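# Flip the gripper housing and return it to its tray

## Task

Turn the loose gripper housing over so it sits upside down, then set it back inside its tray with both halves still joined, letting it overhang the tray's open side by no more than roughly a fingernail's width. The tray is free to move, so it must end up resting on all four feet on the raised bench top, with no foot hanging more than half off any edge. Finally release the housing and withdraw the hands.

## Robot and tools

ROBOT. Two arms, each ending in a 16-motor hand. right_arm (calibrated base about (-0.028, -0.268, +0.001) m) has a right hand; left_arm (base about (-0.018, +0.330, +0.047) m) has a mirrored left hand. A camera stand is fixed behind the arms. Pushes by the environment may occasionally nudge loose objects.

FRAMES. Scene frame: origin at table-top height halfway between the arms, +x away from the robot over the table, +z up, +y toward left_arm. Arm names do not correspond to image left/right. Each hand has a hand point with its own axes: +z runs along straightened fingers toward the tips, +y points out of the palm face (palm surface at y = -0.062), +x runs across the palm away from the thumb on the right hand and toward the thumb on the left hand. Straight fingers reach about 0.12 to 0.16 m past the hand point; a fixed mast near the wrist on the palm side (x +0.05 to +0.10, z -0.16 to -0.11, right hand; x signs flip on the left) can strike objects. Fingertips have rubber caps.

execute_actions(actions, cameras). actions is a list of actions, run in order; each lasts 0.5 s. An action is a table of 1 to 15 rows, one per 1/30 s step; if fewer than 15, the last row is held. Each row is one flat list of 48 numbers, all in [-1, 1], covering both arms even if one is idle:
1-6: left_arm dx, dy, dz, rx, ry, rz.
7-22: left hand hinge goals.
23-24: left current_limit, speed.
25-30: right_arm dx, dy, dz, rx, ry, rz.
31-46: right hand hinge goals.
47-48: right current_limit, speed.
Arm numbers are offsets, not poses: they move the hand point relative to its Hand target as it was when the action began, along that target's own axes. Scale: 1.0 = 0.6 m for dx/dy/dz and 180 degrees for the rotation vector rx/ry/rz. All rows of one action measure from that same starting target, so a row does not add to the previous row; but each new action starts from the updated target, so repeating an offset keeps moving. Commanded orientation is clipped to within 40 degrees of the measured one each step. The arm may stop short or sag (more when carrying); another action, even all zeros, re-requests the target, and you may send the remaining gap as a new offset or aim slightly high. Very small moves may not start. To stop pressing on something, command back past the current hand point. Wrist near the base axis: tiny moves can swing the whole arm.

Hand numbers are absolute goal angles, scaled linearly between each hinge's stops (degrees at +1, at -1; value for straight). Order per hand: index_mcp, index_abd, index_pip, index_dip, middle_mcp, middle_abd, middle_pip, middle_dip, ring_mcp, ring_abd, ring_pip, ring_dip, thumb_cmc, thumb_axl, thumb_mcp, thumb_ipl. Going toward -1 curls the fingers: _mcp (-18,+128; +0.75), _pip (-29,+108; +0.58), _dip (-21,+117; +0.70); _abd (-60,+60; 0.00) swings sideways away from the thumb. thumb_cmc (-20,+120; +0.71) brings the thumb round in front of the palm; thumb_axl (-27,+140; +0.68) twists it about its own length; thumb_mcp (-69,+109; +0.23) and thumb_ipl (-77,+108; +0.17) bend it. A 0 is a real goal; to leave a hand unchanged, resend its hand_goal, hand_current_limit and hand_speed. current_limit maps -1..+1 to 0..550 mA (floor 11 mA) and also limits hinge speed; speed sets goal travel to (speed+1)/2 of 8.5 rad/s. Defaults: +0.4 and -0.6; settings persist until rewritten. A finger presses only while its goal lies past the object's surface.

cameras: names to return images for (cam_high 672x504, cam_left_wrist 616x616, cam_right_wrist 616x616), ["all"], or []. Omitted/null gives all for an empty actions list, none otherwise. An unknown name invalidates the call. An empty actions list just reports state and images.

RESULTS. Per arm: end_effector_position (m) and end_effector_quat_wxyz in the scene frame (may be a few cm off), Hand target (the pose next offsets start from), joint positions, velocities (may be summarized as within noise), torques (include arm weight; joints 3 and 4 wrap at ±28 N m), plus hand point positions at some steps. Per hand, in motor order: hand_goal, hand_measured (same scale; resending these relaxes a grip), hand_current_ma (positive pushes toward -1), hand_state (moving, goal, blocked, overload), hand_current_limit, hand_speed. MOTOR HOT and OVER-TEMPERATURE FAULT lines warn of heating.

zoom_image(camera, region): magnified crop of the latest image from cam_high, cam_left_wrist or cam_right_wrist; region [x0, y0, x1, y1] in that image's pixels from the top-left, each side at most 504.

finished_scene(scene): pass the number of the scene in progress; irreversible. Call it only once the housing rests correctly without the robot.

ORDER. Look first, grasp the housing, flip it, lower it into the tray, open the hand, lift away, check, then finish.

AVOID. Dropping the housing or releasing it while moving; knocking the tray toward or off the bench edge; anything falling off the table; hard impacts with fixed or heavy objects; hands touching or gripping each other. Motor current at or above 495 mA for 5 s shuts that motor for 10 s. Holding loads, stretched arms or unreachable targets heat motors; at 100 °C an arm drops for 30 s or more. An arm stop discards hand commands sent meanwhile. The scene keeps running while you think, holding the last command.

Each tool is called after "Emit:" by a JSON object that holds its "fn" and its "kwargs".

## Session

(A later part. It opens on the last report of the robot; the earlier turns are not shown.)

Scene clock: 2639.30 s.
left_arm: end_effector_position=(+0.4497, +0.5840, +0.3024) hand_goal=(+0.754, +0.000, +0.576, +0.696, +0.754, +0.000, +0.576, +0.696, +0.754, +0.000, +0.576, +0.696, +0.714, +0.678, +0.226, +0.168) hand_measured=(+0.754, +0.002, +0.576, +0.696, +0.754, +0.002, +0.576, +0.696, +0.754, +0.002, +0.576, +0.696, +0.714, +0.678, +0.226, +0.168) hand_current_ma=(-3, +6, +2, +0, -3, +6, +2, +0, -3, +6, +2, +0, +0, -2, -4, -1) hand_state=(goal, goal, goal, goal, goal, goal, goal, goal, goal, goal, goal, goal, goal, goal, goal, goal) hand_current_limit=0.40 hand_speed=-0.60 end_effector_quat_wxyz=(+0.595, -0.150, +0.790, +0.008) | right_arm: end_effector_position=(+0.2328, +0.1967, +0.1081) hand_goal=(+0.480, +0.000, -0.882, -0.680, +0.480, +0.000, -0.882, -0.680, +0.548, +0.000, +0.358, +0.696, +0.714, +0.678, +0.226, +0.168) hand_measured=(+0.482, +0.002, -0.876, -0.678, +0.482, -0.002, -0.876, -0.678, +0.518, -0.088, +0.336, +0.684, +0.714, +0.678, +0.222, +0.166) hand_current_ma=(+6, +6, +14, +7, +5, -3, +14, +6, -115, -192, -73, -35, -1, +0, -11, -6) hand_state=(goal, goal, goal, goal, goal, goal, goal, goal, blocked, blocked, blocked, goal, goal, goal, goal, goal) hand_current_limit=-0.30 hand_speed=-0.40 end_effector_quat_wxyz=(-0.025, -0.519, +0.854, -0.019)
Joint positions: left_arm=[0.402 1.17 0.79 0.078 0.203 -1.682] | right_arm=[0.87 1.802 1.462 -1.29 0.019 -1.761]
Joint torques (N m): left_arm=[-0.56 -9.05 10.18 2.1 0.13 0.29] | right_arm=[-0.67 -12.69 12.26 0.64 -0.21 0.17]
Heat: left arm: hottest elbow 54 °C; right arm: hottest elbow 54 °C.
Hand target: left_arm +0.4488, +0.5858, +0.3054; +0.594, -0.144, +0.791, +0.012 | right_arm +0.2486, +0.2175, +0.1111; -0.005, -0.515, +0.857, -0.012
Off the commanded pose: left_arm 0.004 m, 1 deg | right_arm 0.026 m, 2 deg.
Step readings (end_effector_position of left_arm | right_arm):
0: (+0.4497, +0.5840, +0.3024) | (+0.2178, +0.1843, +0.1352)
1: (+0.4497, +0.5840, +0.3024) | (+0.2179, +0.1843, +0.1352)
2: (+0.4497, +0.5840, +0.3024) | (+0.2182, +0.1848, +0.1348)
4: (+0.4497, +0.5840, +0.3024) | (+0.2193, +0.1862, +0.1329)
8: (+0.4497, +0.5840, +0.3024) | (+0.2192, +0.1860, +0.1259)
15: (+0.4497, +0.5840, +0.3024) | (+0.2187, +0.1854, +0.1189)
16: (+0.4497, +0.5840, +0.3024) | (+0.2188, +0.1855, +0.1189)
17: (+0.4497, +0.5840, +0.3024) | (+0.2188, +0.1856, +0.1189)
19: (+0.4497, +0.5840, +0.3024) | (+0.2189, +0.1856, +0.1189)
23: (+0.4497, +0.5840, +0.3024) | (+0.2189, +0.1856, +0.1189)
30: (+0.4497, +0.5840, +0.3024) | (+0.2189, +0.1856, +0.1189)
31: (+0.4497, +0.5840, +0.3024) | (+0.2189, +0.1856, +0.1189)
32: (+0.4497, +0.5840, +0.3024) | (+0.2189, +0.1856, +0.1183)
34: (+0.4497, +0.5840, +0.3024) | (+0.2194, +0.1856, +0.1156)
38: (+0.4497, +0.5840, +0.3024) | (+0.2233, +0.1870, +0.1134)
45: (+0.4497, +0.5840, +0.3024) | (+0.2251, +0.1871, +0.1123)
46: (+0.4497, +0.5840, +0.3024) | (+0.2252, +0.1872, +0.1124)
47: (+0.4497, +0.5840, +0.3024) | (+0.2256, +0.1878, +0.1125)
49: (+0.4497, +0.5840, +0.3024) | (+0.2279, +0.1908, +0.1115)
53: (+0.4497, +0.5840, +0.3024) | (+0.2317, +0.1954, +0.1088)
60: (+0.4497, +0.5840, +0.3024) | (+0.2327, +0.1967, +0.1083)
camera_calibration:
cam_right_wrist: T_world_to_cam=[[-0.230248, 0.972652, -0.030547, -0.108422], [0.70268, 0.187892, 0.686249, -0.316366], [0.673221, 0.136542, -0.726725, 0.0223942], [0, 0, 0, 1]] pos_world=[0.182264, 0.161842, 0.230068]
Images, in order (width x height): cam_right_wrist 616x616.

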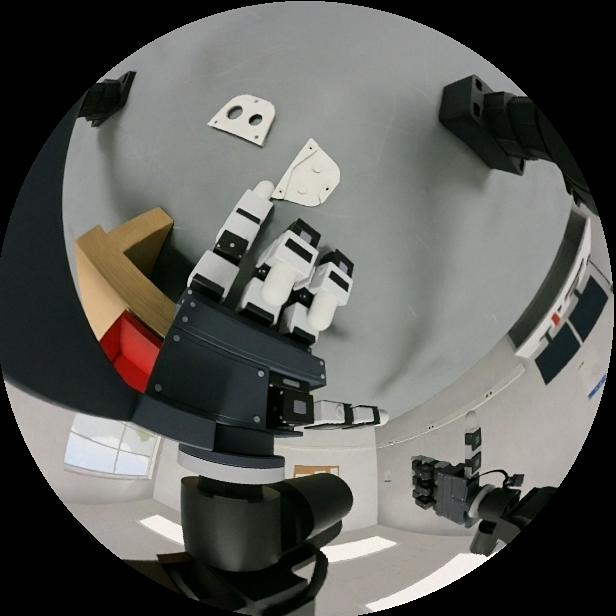

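Emit:
{"fn": "execute_actions", "kwargs": {"actions": [[[0,0,0,0,0,0,0.754,0,0.576,0.696,0.754,0,0.576,0.696,0.754,0,0.576,0.696,0.714,0.678,0.226,0.168,0.4,-0.6,-0.039,-0.002,-0.01,0,0,0,0.48,0,-0.883,-0.681,0.48,0,-0.883,-0.681,0.5485,0,0.358,0.696,0.714,0.678,0.226,0.168,-0.2,-0.4]],[[0,0,0,0,0,0,0.754,0,0.576,0.696,0.754,0,0.576,0.696,0.754,0,0.576,0.696,0.714,0.678,0.226,0.168,0.4,-0.6,-0.047,0.0177,0,0,0,0,0.48,0,-0.883,-0.681,0.48,0,-0.883,-0.681,0.5485,0,0.358,0.696,0.714,0.678,0.226,0.168,-0.2,-0.4]]], "cameras": ["cam_right_wrist"]}}

Emit:
{"fn": "zoom_image", "kwargs": {"camera": "cam_right_wrist", "region": [200, 110, 400, 310]}}

Scene clock: 2646.77 s.
left_arm: end_effector_position=(+0.4497, +0.5840, +0.3024) hand_goal=(+0.754, +0.000, +0.576, +0.696, +0.754, +0.000, +0.576, +0.696, +0.754, +0.000, +0.576, +0.696, +0.714, +0.678, +0.226, +0.168) hand_measured=(+0.754, +0.002, +0.576, +0.696, +0.754, +0.002, +0.576, +0.696, +0.754, +0.002, +0.576, +0.696, +0.714, +0.678, +0.226, +0.168) hand_current_ma=(-3, +6, +2, +0, -3, +6, +2, +0, -3, +6, +2, +0, +0, -2, -4, -1) hand_state=(goal, goal, goal, goal, goal, goal, goal, goal, goal, goal, goal, goal, goal, goal, goal, goal) hand_current_limit=0.40 hand_speed=-0.60 end_effector_quat_wxyz=(+0.595, -0.150, +0.790, +0.008) | right_arm: end_effector_position=(+0.2550, +0.2472, +0.1133) hand_goal=(+0.480, +0.000, -0.882, -0.680, +0.480, +0.000, -0.882, -0.680, +0.548, +0.000, +0.358, +0.696, +0.714, +0.678, +0.226, +0.168) hand_measured=(+0.482, +0.002, -0.876, -0.678, +0.482, -0.002, -0.876, -0.678, +0.536, -0.044, +0.344, +0.686, +0.714, +0.678, +0.222, +0.166) hand_current_ma=(+6, +6, +14, +7, +5, -3, +14, +6, -42, -135, -47, -30, -1, +0, -11, -6) hand_state=(goal, goal, goal, goal, goal, goal, goal, goal, goal, blocked, goal, goal, goal, goal, goal, goal) hand_current_limit=-0.20 hand_speed=-0.40 end_effector_quat_wxyz=(-0.019, -0.521, +0.853, -0.018)
Joint positions: left_arm=[0.402 1.17 0.79 0.078 0.203 -1.682] | right_arm=[0.894 1.927 1.661 -1.354 0.019 -1.742]
Joint torques (N m): left_arm=[-0.91 -9.41 10.43 2.04 0.18 0.3] | right_arm=[-0.09 -14.8 12.42 0.32 -0.23 0.3]
Heat: left arm: hottest elbow 54 °C; right arm: hottest elbow 55 °C.
Hand target: left_arm +0.4488, +0.5858, +0.3054; +0.594, -0.144, +0.791, +0.012 | right_arm +0.2644, +0.2676, +0.1159; -0.005, -0.515, +0.857, -0.012
Off the commanded pose: left_arm 0.004 m, 1 deg | right_arm 0.023 m, 2 deg.
Step readings (end_effector_position of left_arm | right_arm):
0: (+0.4497, +0.5840, +0.3024) | (+0.2327, +0.1966, +0.1081)
1: (+0.4497, +0.5840, +0.3024) | (+0.2329, +0.1969, +0.1084)
2: (+0.4497, +0.5840, +0.3024) | (+0.2334, +0.1977, +0.1087)
4: (+0.4497, +0.5840, +0.3024) | (+0.2383, +0.2039, +0.1097)
8: (+0.4497, +0.5840, +0.3024) | (+0.2480, +0.2165, +0.1110)
15: (+0.4497, +0.5840, +0.3024) | (+0.2496, +0.2185, +0.1108)
16: (+0.4497, +0.5840, +0.3024) | (+0.2496, +0.2188, +0.1110)
17: (+0.4497, +0.5840, +0.3024) | (+0.2497, +0.2200, +0.1113)
19: (+0.4497, +0.5840, +0.3024) | (+0.2530, +0.2272, +0.1122)
23: (+0.4497, +0.5840, +0.3024) | (+0.2557, +0.2428, +0.1131)
30: (+0.4497, +0.5840, +0.3024) | (+0.2549, +0.2470, +0.1135)
camera_calibration:
cam_right_wrist: T_world_to_cam=[[-0.235271, 0.971624, -0.0243735, -0.151399], [0.696887, 0.18612, 0.69261, -0.343747], [0.677493, 0.145965, -0.720901, 0.000258292], [0, 0, 0, 1]] pos_world=[0.203758, 0.211043, 0.234579]
Images, in order (width x height): cam_right_wrist 616x616.

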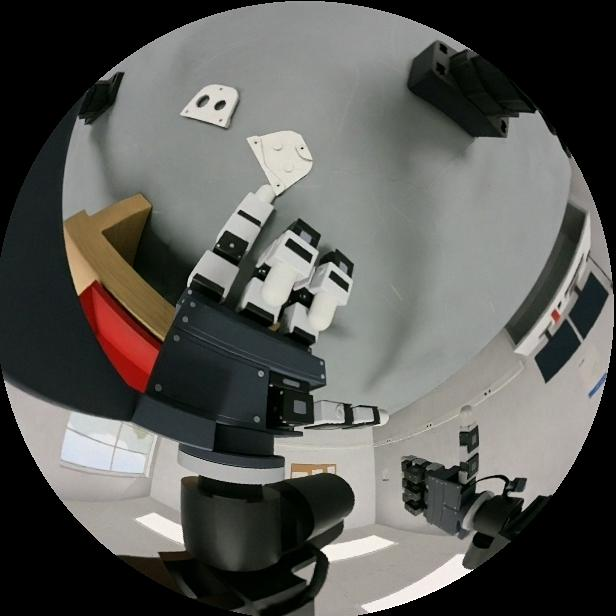

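Scaled by 2.520 from the camera's 616x616 image, which has a finer 880x880 frame.

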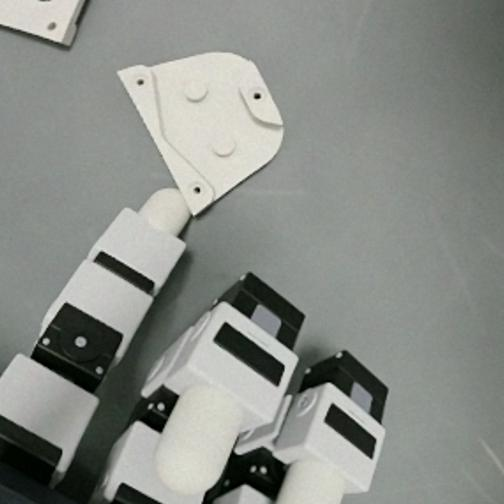

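Emit:
{"fn": "execute_actions", "kwargs": {"actions": [[[0,0,0,0,0,0,0.754,0,0.576,0.696,0.754,0,0.576,0.696,0.754,0,0.576,0.696,0.714,0.678,0.226,0.168,0.4,-0.6,-0.008,0.0395,0,0,0,0,0.48,0,-0.883,-0.681,0.48,0,-0.883,-0.681,0.5485,0,0.358,0.696,0.714,0.678,0.226,0.168,-0.2,-0.4]],[[0,0,0,0,0,0,0.754,0,0.576,0.696,0.754,0,0.576,0.696,0.754,0,0.576,0.696,0.714,0.678,0.226,0.168,0.4,-0.6,-0.011,0.0487,0,0,0,0,0.48,0,-0.883,-0.681,0.48,0,-0.883,-0.681,0.5485,0,0.358,0.696,0.714,0.678,0.226,0.168,-0.2,-0.4]]], "cameras": ["cam_right_wrist"]}}

Emit:
{"fn": "zoom_image", "kwargs": {"camera": "cam_right_wrist", "region": [200, 110, 400, 310]}}

Scene clock: 2663.70 s.
left_arm: end_effector_position=(+0.4497, +0.5840, +0.3024) hand_goal=(+0.754, +0.000, +0.576, +0.696, +0.754, +0.000, +0.576, +0.696, +0.754, +0.000, +0.576, +0.696, +0.714, +0.678, +0.226, +0.168) hand_measured=(+0.754, +0.002, +0.576, +0.696, +0.754, +0.002, +0.576, +0.696, +0.754, +0.002, +0.576, +0.696, +0.714, +0.678, +0.226, +0.168) hand_current_ma=(-3, +6, +2, +0, -3, +6, +2, +0, -3, +6, +2, +0, +0, -2, -4, -1) hand_state=(goal, goal, goal, goal, goal, goal, goal, goal, goal, goal, goal, goal, goal, goal, goal, goal) hand_current_limit=0.40 hand_speed=-0.60 end_effector_quat_wxyz=(+0.595, -0.150, +0.790, +0.008) | right_arm: end_effector_position=(+0.2150, +0.2878, +0.1168) hand_goal=(+0.480, +0.000, -0.882, -0.680, +0.480, +0.000, -0.882, -0.680, +0.548, +0.000, +0.358, +0.696, +0.714, +0.678, +0.226, +0.168) hand_measured=(+0.482, +0.002, -0.876, -0.678, +0.482, -0.002, -0.876, -0.678, +0.546, -0.004, +0.354, +0.696, +0.714, +0.678, +0.222, +0.166) hand_current_ma=(+7, +6, +14, +7, +7, -3, +14, +6, -6, -7, -9, -1, -2, +0, -13, -6) hand_state=(goal, goal, goal, goal, goal, goal, goal, goal, goal, goal, goal, goal, goal, goal, goal, goal) hand_current_limit=-0.20 hand_speed=-0.40 end_effector_quat_wxyz=(-0.012, -0.521, +0.854, -0.016)
Joint positions: left_arm=[0.402 1.17 0.79 0.078 0.203 -1.682] | right_arm=[0.99 1.944 1.697 -1.361 0.017 -1.644]
Joint torques (N m): left_arm=[-0.79 -9.88 10.24 1.91 0.15 0.32] | right_arm=[-0.85 -15.15 11.48 0.23 -0.25 0.22]
Heat: left arm: hottest elbow 54 °C; right arm: hottest elbow 58 °C.
Hand target: left_arm +0.4488, +0.5858, +0.3054; +0.594, -0.144, +0.791, +0.012 | right_arm +0.2229, +0.3026, +0.1149; -0.006, -0.515, +0.857, -0.012
Off the commanded pose: left_arm 0.004 m, 1 deg | right_arm 0.017 m, 1 deg.
Step readings (end_effector_position of left_arm | right_arm):
0: (+0.4497, +0.5840, +0.3024) | (+0.2550, +0.2471, +0.1133)
1: (+0.4497, +0.5840, +0.3024) | (+0.2548, +0.2473, +0.1133)
2: (+0.4497, +0.5840, +0.3024) | (+0.2545, +0.2476, +0.1133)
4: (+0.4497, +0.5840, +0.3024) | (+0.2530, +0.2488, +0.1135)
8: (+0.4497, +0.5840, +0.3024) | (+0.2469, +0.2534, +0.1155)
15: (+0.4497, +0.5840, +0.3024) | (+0.2434, +0.2560, +0.1167)
16: (+0.4497, +0.5840, +0.3024) | (+0.2434, +0.2560, +0.1167)
17: (+0.4497, +0.5840, +0.3024) | (+0.2430, +0.2564, +0.1166)
19: (+0.4497, +0.5840, +0.3024) | (+0.2412, +0.2582, +0.1170)
23: (+0.4497, +0.5840, +0.3024) | (+0.2300, +0.2705, +0.1187)
30: (+0.4497, +0.5840, +0.3024) | (+0.2140, +0.2866, +0.1179)
camera_calibration:
cam_right_wrist: T_world_to_cam=[[-0.233626, 0.972188, -0.0163867, -0.201614], [0.690179, 0.17768, 0.701486, -0.323011], [0.684888, 0.152575, -0.712495, 0.0193804], [0, 0, 0, 1]] pos_world=[0.16256, 0.250443, 0.237092]
Images, in order (width x height): cam_right_wrist 616x616.

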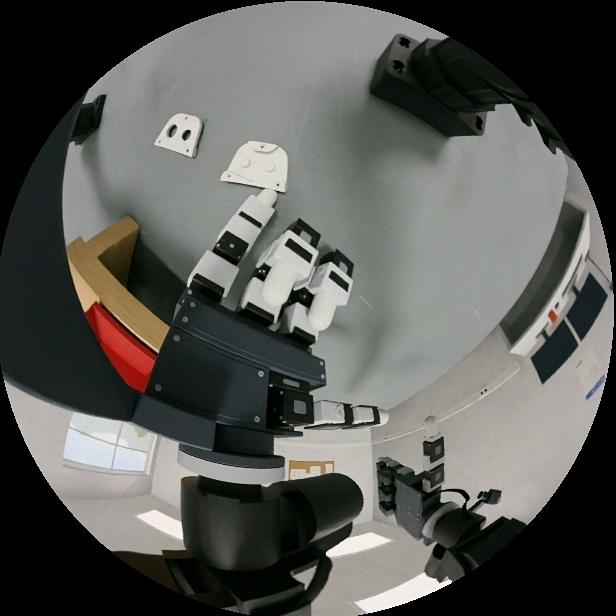

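Scaled by 2.520 from the camera's 616x616 image, which has a finer 880x880 frame.

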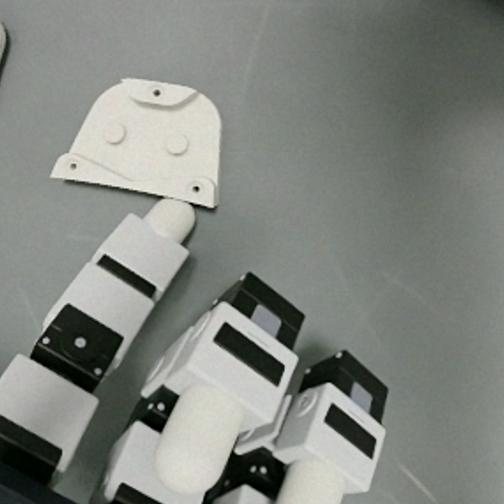

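Emit:
{"fn": "execute_actions", "kwargs": {"actions": [[[0,0,0,0,0,0,0.754,0,0.576,0.696,0.754,0,0.576,0.696,0.754,0,0.576,0.696,0.714,0.678,0.226,0.168,0.4,-0.6,0.067,-0.0167,-0.1,0,0,0,0.48,0,-0.883,-0.681,0.48,0,-0.883,-0.681,0.5485,0,0.358,0.696,0.714,0.678,0.226,0.168,0.2,-0.4]],[[0,0,0,0,0,0,0.754,0,0.576,0.696,0.754,0,0.576,0.696,0.754,0,0.576,0.696,0.714,0.678,0.226,0.168,0.4,-0.6,0.0588,-0.031,-0.1,0,0,0,0.343,0,-0.2405,0.696,0.343,0,-0.2405,0.696,0.48,0,-0.883,-0.681,-0.572,0.678,0.226,0.168,0.2,-0.4]],[[0,0,0,0,0,0,0.754,0,0.576,0.696,0.754,0,0.576,0.696,0.754,0,0.576,0.696,0.714,0.678,0.226,0.168,0.4,-0.6,0.0588,-0.031,-0.033,0,0,0,0.343,0,-0.2405,0.696,0.343,0,-0.2405,0.696,0.48,0,-0.883,-0.681,-0.572,0.678,0.226,0.168,0.2,-0.4]],[[0,0,0,0,0,0,0.754,0,0.576,0.696,0.754,0,0.576,0.696,0.754,0,0.576,0.696,0.714,0.678,0.226,0.168,0.4,-0.6,0,0,0,0.1409,-0.0378,-0.0466,0.343,0,-0.2405,0.696,0.343,0,-0.2405,0.696,0.48,0,-0.883,-0.681,-0.572,0.678,0.226,0.168,0.2,-0.4]],[[0,0,0,0,0,0,0.754,0,0.576,0.696,0.754,0,0.576,0.696,0.754,0,0.576,0.696,0.714,0.678,0.226,0.168,0.4,-0.6,0,0,0,0.1409,-0.0378,-0.0466,0.343,0,-0.2405,0.696,0.343,0,-0.2405,0.696,0.48,0,-0.883,-0.681,-0.572,0.678,0.226,0.168,0.2,-0.4]],[[0,0,0,0,0,0,0.754,0,0.576,0.696,0.754,0,0.576,0.696,0.754,0,0.576,0.696,0.714,0.678,0.226,0.168,0.4,-0.6,0,0,0,0.1409,-0.0378,-0.0466,0.343,0,-0.2405,0.696,0.343,0,-0.2405,0.696,0.48,0,-0.883,-0.681,-0.572,0.678,0.226,0.168,0.2,-0.4]]], "cameras": ["all"]}}

Scene clock: 2725.80 s.
left_arm: end_effector_position=(+0.4497, +0.5840, +0.3024) hand_goal=(+0.754, +0.000, +0.576, +0.696, +0.754, +0.000, +0.576, +0.696, +0.754, +0.000, +0.576, +0.696, +0.714, +0.678, +0.226, +0.168) hand_measured=(+0.754, +0.002, +0.576, +0.696, +0.754, +0.002, +0.576, +0.696, +0.754, +0.002, +0.576, +0.696, +0.714, +0.678, +0.226, +0.168) hand_current_ma=(-3, +6, +2, +0, -3, +6, +2, +0, -3, +6, +2, +0, +0, -2, -4, -1) hand_state=(goal, goal, goal, goal, goal, goal, goal, goal, goal, goal, goal, goal, goal, goal, goal, goal) hand_current_limit=0.40 hand_speed=-0.60 end_effector_quat_wxyz=(+0.595, -0.150, +0.790, +0.008) | right_arm: end_effector_position=(+0.2091, +0.1892, +0.2475) hand_goal=(+0.344, +0.000, -0.240, +0.696, +0.344, +0.000, -0.240, +0.696, +0.480, +0.000, -0.882, -0.680, -0.572, +0.678, +0.226, +0.168) hand_measured=(+0.340, +0.002, -0.240, +0.694, +0.340, -0.002, -0.240, +0.694, +0.476, +0.002, -0.876, -0.678, -0.570, +0.678, +0.224, +0.166) hand_current_ma=(-13, +6, +1, -6, -12, -3, +1, -5, -11, +3, +16, +7, +5, +0, -8, -6) hand_state=(goal, goal, goal, goal, goal, goal, goal, goal, goal, goal, goal, goal, goal, goal, goal, goal) hand_current_limit=0.20 hand_speed=-0.40 end_effector_quat_wxyz=(-0.410, +0.547, -0.562, +0.465)
Joint positions: left_arm=[0.402 1.17 0.79 0.078 0.203 -1.682] | right_arm=[1.349 1.473 1.269 -0.922 1.313 -2.078]
Joint torques (N m): left_arm=[-1.2 -9.29 10.33 1.98 0.15 0.25] | right_arm=[-1.2 -13.1 8.84 1.22 0.84 -0.03]
Heat: left arm: hottest elbow 54 °C; right arm: hottest elbow 60 °C.
Hand target: left_arm +0.4488, +0.5858, +0.3054; +0.594, -0.144, +0.791, +0.012 | right_arm +0.2123, +0.1862, +0.2577; -0.446, +0.564, -0.533, +0.445
Off the commanded pose: left_arm 0.004 m, 1 deg | right_arm 0.011 m, 6 deg.
joint sent to its limit (right arm) — joint 6 (wrist roll), lower limit. The joint targets are off in orientation, not in position.
Step readings (end_effector_position of left_arm | right_arm):
0: (+0.4497, +0.5840, +0.3024) | (+0.2150, +0.2878, +0.1168)
1: (+0.4497, +0.5840, +0.3024) | (+0.2149, +0.2878, +0.1168)
2: (+0.4497, +0.5840, +0.3024) | (+0.2145, +0.2867, +0.1170)
4: (+0.4497, +0.5840, +0.3024) | (+0.2132, +0.2824, +0.1202)
8: (+0.4497, +0.5840, +0.3024) | (+0.2103, +0.2729, +0.1367)
15: (+0.4497, +0.5840, +0.3024) | (+0.2100, +0.2670, +0.1699)
16: (+0.4497, +0.5840, +0.3024) | (+0.2098, +0.2662, +0.1716)
17: (+0.4497, +0.5840, +0.3024) | (+0.2103, +0.2634, +0.1729)
19: (+0.4497, +0.5840, +0.3024) | (+0.2086, +0.2540, +0.1772)
23: (+0.4497, +0.5840, +0.3024) | (+0.2089, +0.2368, +0.1973)
30: (+0.4497, +0.5840, +0.3024) | (+0.2104, +0.2236, +0.2263)
31: (+0.4497, +0.5840, +0.3024) | (+0.2100, +0.2232, +0.2267)
32: (+0.4497, +0.5840, +0.3024) | (+0.2100, +0.2218, +0.2269)
34: (+0.4497, +0.5840, +0.3024) | (+0.2096, +0.2172, +0.2270)
38: (+0.4497, +0.5840, +0.3024) | (+0.2107, +0.2011, +0.2346)
45: (+0.4497, +0.5840, +0.3024) | (+0.2150, +0.1900, +0.2525)
46: (+0.4497, +0.5840, +0.3024) | (+0.2164, +0.1886, +0.2520)
47: (+0.4497, +0.5840, +0.3024) | (+0.2221, +0.1840, +0.2480)
49: (+0.4497, +0.5840, +0.3024) | (+0.2352, +0.1758, +0.2402)
53: (+0.4497, +0.5840, +0.3024) | (+0.2261, +0.1819, +0.2428)
60: (+0.4497, +0.5840, +0.3024) | (+0.2063, +0.1898, +0.2547)
61: (+0.4497, +0.5840, +0.3024) | (+0.2097, +0.1882, +0.2545)
62: (+0.4497, +0.5840, +0.3024) | (+0.2186, +0.1843, +0.2531)
64: (+0.4497, +0.5840, +0.3024) | (+0.2352, +0.1767, +0.2512)
68: (+0.4497, +0.5840, +0.3024) | (+0.2246, +0.1809, +0.2491)
75: (+0.4497, +0.5840, +0.3024) | (+0.2066, +0.1902, +0.2479)
76: (+0.4497, +0.5840, +0.3024) | (+0.2097, +0.1889, +0.2485)
77: (+0.4497, +0.5840, +0.3024) | (+0.2180, +0.1856, +0.2513)
79: (+0.4497, +0.5840, +0.3024) | (+0.2314, +0.1784, +0.2585)
83: (+0.4497, +0.5840, +0.3024) | (+0.2198, +0.1815, +0.2562)
90: (+0.4497, +0.5840, +0.3024) | (+0.2073, +0.1896, +0.2467)
camera_calibration:
cam_left_wrist: T_world_to_cam=[[0.353332, -0.433055, 0.829229, -0.186069], [-0.658349, -0.744856, -0.108471, 0.719194], [0.66463, -0.507596, -0.548283, 0.285613], [0, 0, 0, 1]] pos_world=[0.349398, 0.600094, 0.388902]
cam_right_wrist: T_world_to_cam=[[-0.123467, 0.736183, -0.665425, 0.0773196], [-0.534842, 0.515461, 0.66951, -0.193039], [0.835883, 0.43856, 0.330099, -0.212043], [0, 0, 0, 1]] pos_world=[0.0835446, 0.135576, 0.250687]

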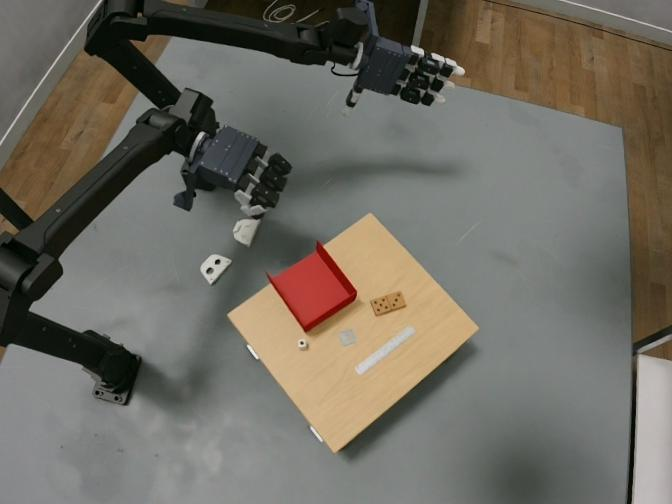

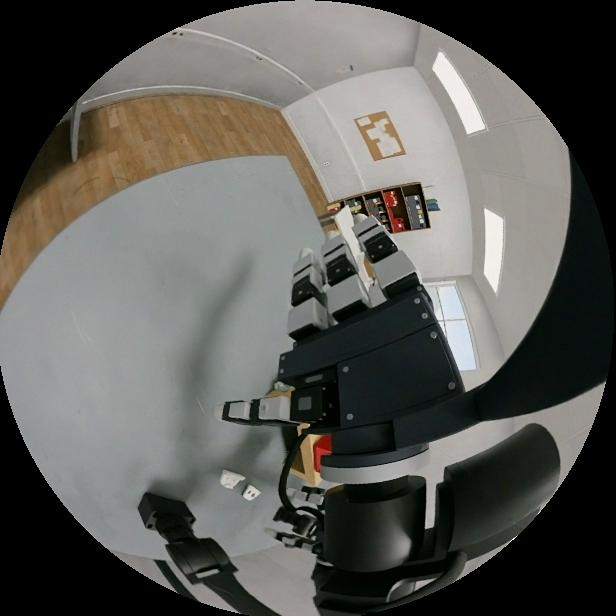

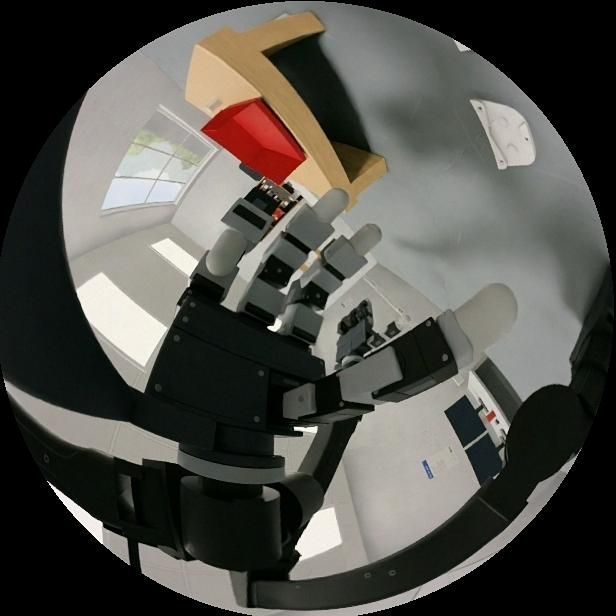

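Emit:
{"fn": "execute_actions", "kwargs": {"actions": [[[0,0,0,0,0,0,0.754,0,0.576,0.696,0.754,0,0.576,0.696,0.754,0,0.576,0.696,0.714,0.678,0.226,0.168,0.4,-0.6,0.0167,0.098,0.0203,0,0,0,0.343,0,-0.2405,0.696,0.343,0,-0.2405,0.696,0.48,0,-0.883,-0.681,-0.572,0.678,0.226,0.168,0.2,-0.4]],[[0,0,0,0,0,0,0.754,0,0.576,0.696,0.754,0,0.576,0.696,0.754,0,0.576,0.696,0.714,0.678,0.226,0.168,0.4,-0.6,0,0.0815,0.0173,0,0,0,0.343,0,-0.2405,0.696,0.343,0,-0.2405,0.696,0.48,0,-0.883,-0.681,-0.572,0.678,0.226,0.168,0.2,-0.4]],[[0,0,0,0,0,0,0.754,0,0.576,0.696,0.754,0,0.576,0.696,0.754,0,0.576,0.696,0.714,0.678,0.226,0.168,0.4,-0.6,0,0.0571,0.0121,0,0,0,0.343,0,-0.2405,0.696,0.343,0,-0.2405,0.696,0.48,0,-0.883,-0.681,-0.572,0.678,0.226,0.168,0.2,-0.4]]], "cameras": ["cam_high","cam_right_wrist"]}}

Emit:
{"fn": "zoom_image", "kwargs": {"camera": "cam_right_wrist", "region": [300, 80, 560, 340]}}

Scene clock: 2745.97 s.
left_arm: end_effector_position=(+0.4497, +0.5840, +0.3024) hand_goal=(+0.754, +0.000, +0.576, +0.696, +0.754, +0.000, +0.576, +0.696, +0.754, +0.000, +0.576, +0.696, +0.714, +0.678, +0.226, +0.168) hand_measured=(+0.754, +0.002, +0.576, +0.696, +0.754, +0.002, +0.576, +0.696, +0.754, +0.002, +0.576, +0.696, +0.714, +0.678, +0.226, +0.168) hand_current_ma=(-3, +6, +2, +0, -3, +6, +2, +0, -3, +6, +2, +0, +0, -2, -4, -1) hand_state=(goal, goal, goal, goal, goal, goal, goal, goal, goal, goal, goal, goal, goal, goal, goal, goal) hand_current_limit=0.40 hand_speed=-0.60 end_effector_quat_wxyz=(+0.595, -0.150, +0.790, +0.008) | right_arm: end_effector_position=(+0.2084, +0.1712, +0.1152) hand_goal=(+0.344, +0.000, -0.240, +0.696, +0.344, +0.000, -0.240, +0.696, +0.480, +0.000, -0.882, -0.680, -0.572, +0.678, +0.226, +0.168) hand_measured=(+0.340, +0.002, -0.240, +0.694, +0.340, -0.002, -0.240, +0.694, +0.476, +0.002, -0.876, -0.678, -0.570, +0.678, +0.224, +0.166) hand_current_ma=(-13, +6, +1, -6, -13, -3, +1, -5, -12, +3, +15, +7, +5, +0, -8, -6) hand_state=(goal, goal, goal, goal, goal, goal, goal, goal, goal, goal, goal, goal, goal, goal, goal, goal) hand_current_limit=0.20 hand_speed=-0.40 end_effector_quat_wxyz=(-0.416, +0.540, -0.569, +0.459)
Joint positions: left_arm=[0.402 1.17 0.79 0.078 0.203 -1.682] | right_arm=[1.343 1.554 0.981 -0.526 1.308 -2.081]
Joint torques (N m): left_arm=[-0.91 -9.76 10.36 1.94 0.13 0.27] | right_arm=[-1.2 -10.4 8.14 1.29 0.77 0]
Heat: left arm: hottest elbow 54 °C; right arm: hottest elbow 58 °C.
Hand target: left_arm +0.4488, +0.5858, +0.3054; +0.594, -0.144, +0.791, +0.012 | right_arm +0.2127, +0.1725, +0.1131; -0.446, +0.564, -0.534, +0.445
Off the commanded pose: left_arm 0.004 m, 1 deg | right_arm 0.005 m, 6 deg.
joint sent to its limit (right arm) — joint 6 (wrist roll), lower limit. The joint targets are off in orientation, not in position.
Step readings (end_effector_position of left_arm | right_arm):
0: (+0.4497, +0.5840, +0.3024) | (+0.2091, +0.1892, +0.2475)
1: (+0.4497, +0.5840, +0.3024) | (+0.2091, +0.1890, +0.2469)
2: (+0.4497, +0.5840, +0.3024) | (+0.2094, +0.1893, +0.2446)
4: (+0.4497, +0.5840, +0.3024) | (+0.2098, +0.1857, +0.2338)
8: (+0.4497, +0.5840, +0.3024) | (+0.2074, +0.1726, +0.2027)
15: (+0.4497, +0.5840, +0.3024) | (+0.2081, +0.1720, +0.1961)
16: (+0.4497, +0.5840, +0.3024) | (+0.2082, +0.1724, +0.1960)
17: (+0.4497, +0.5840, +0.3024) | (+0.2084, +0.1733, +0.1945)
19: (+0.4497, +0.5840, +0.3024) | (+0.2087, +0.1746, +0.1885)
23: (+0.4497, +0.5840, +0.3024) | (+0.2078, +0.1701, +0.1652)
30: (+0.4497, +0.5840, +0.3024) | (+0.2078, +0.1706, +0.1480)
31: (+0.4497, +0.5840, +0.3024) | (+0.2080, +0.1712, +0.1483)
32: (+0.4497, +0.5840, +0.3024) | (+0.2082, +0.1724, +0.1481)
34: (+0.4497, +0.5840, +0.3024) | (+0.2086, +0.1743, +0.1448)
38: (+0.4497, +0.5840, +0.3024) | (+0.2083, +0.1719, +0.1287)
45: (+0.4497, +0.5840, +0.3024) | (+0.2082, +0.1705, +0.1148)
camera_calibration:
cam_right_wrist: T_world_to_cam=[[-0.120064, 0.752956, -0.647025, -0.00340923], [-0.533271, 0.500816, 0.681766, -0.0947051], [0.837381, 0.426895, 0.341399, -0.1595], [0, 0, 0, 1]] pos_world=[0.0826492, 0.118086, 0.116814]
Images, in order (width x height): cam_high 672x504, cam_right_wrist 616x616.

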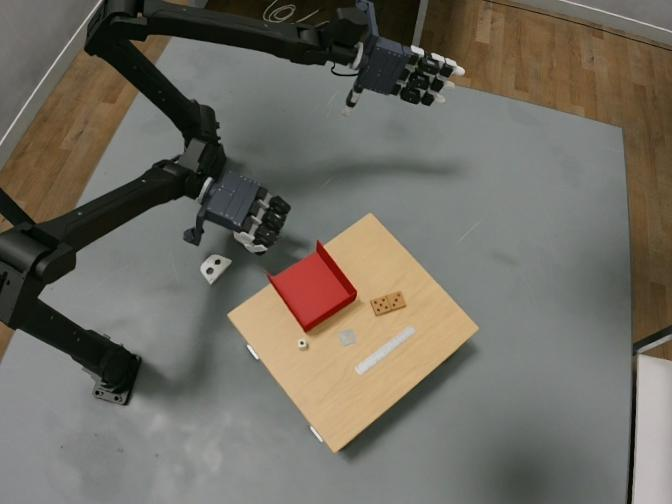

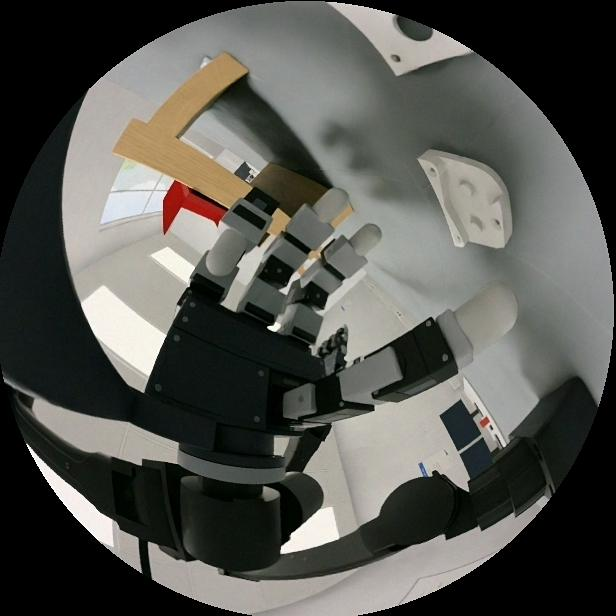

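Scaled by 1.938 from the camera's 616x616 image, which has a finer 880x880 frame.

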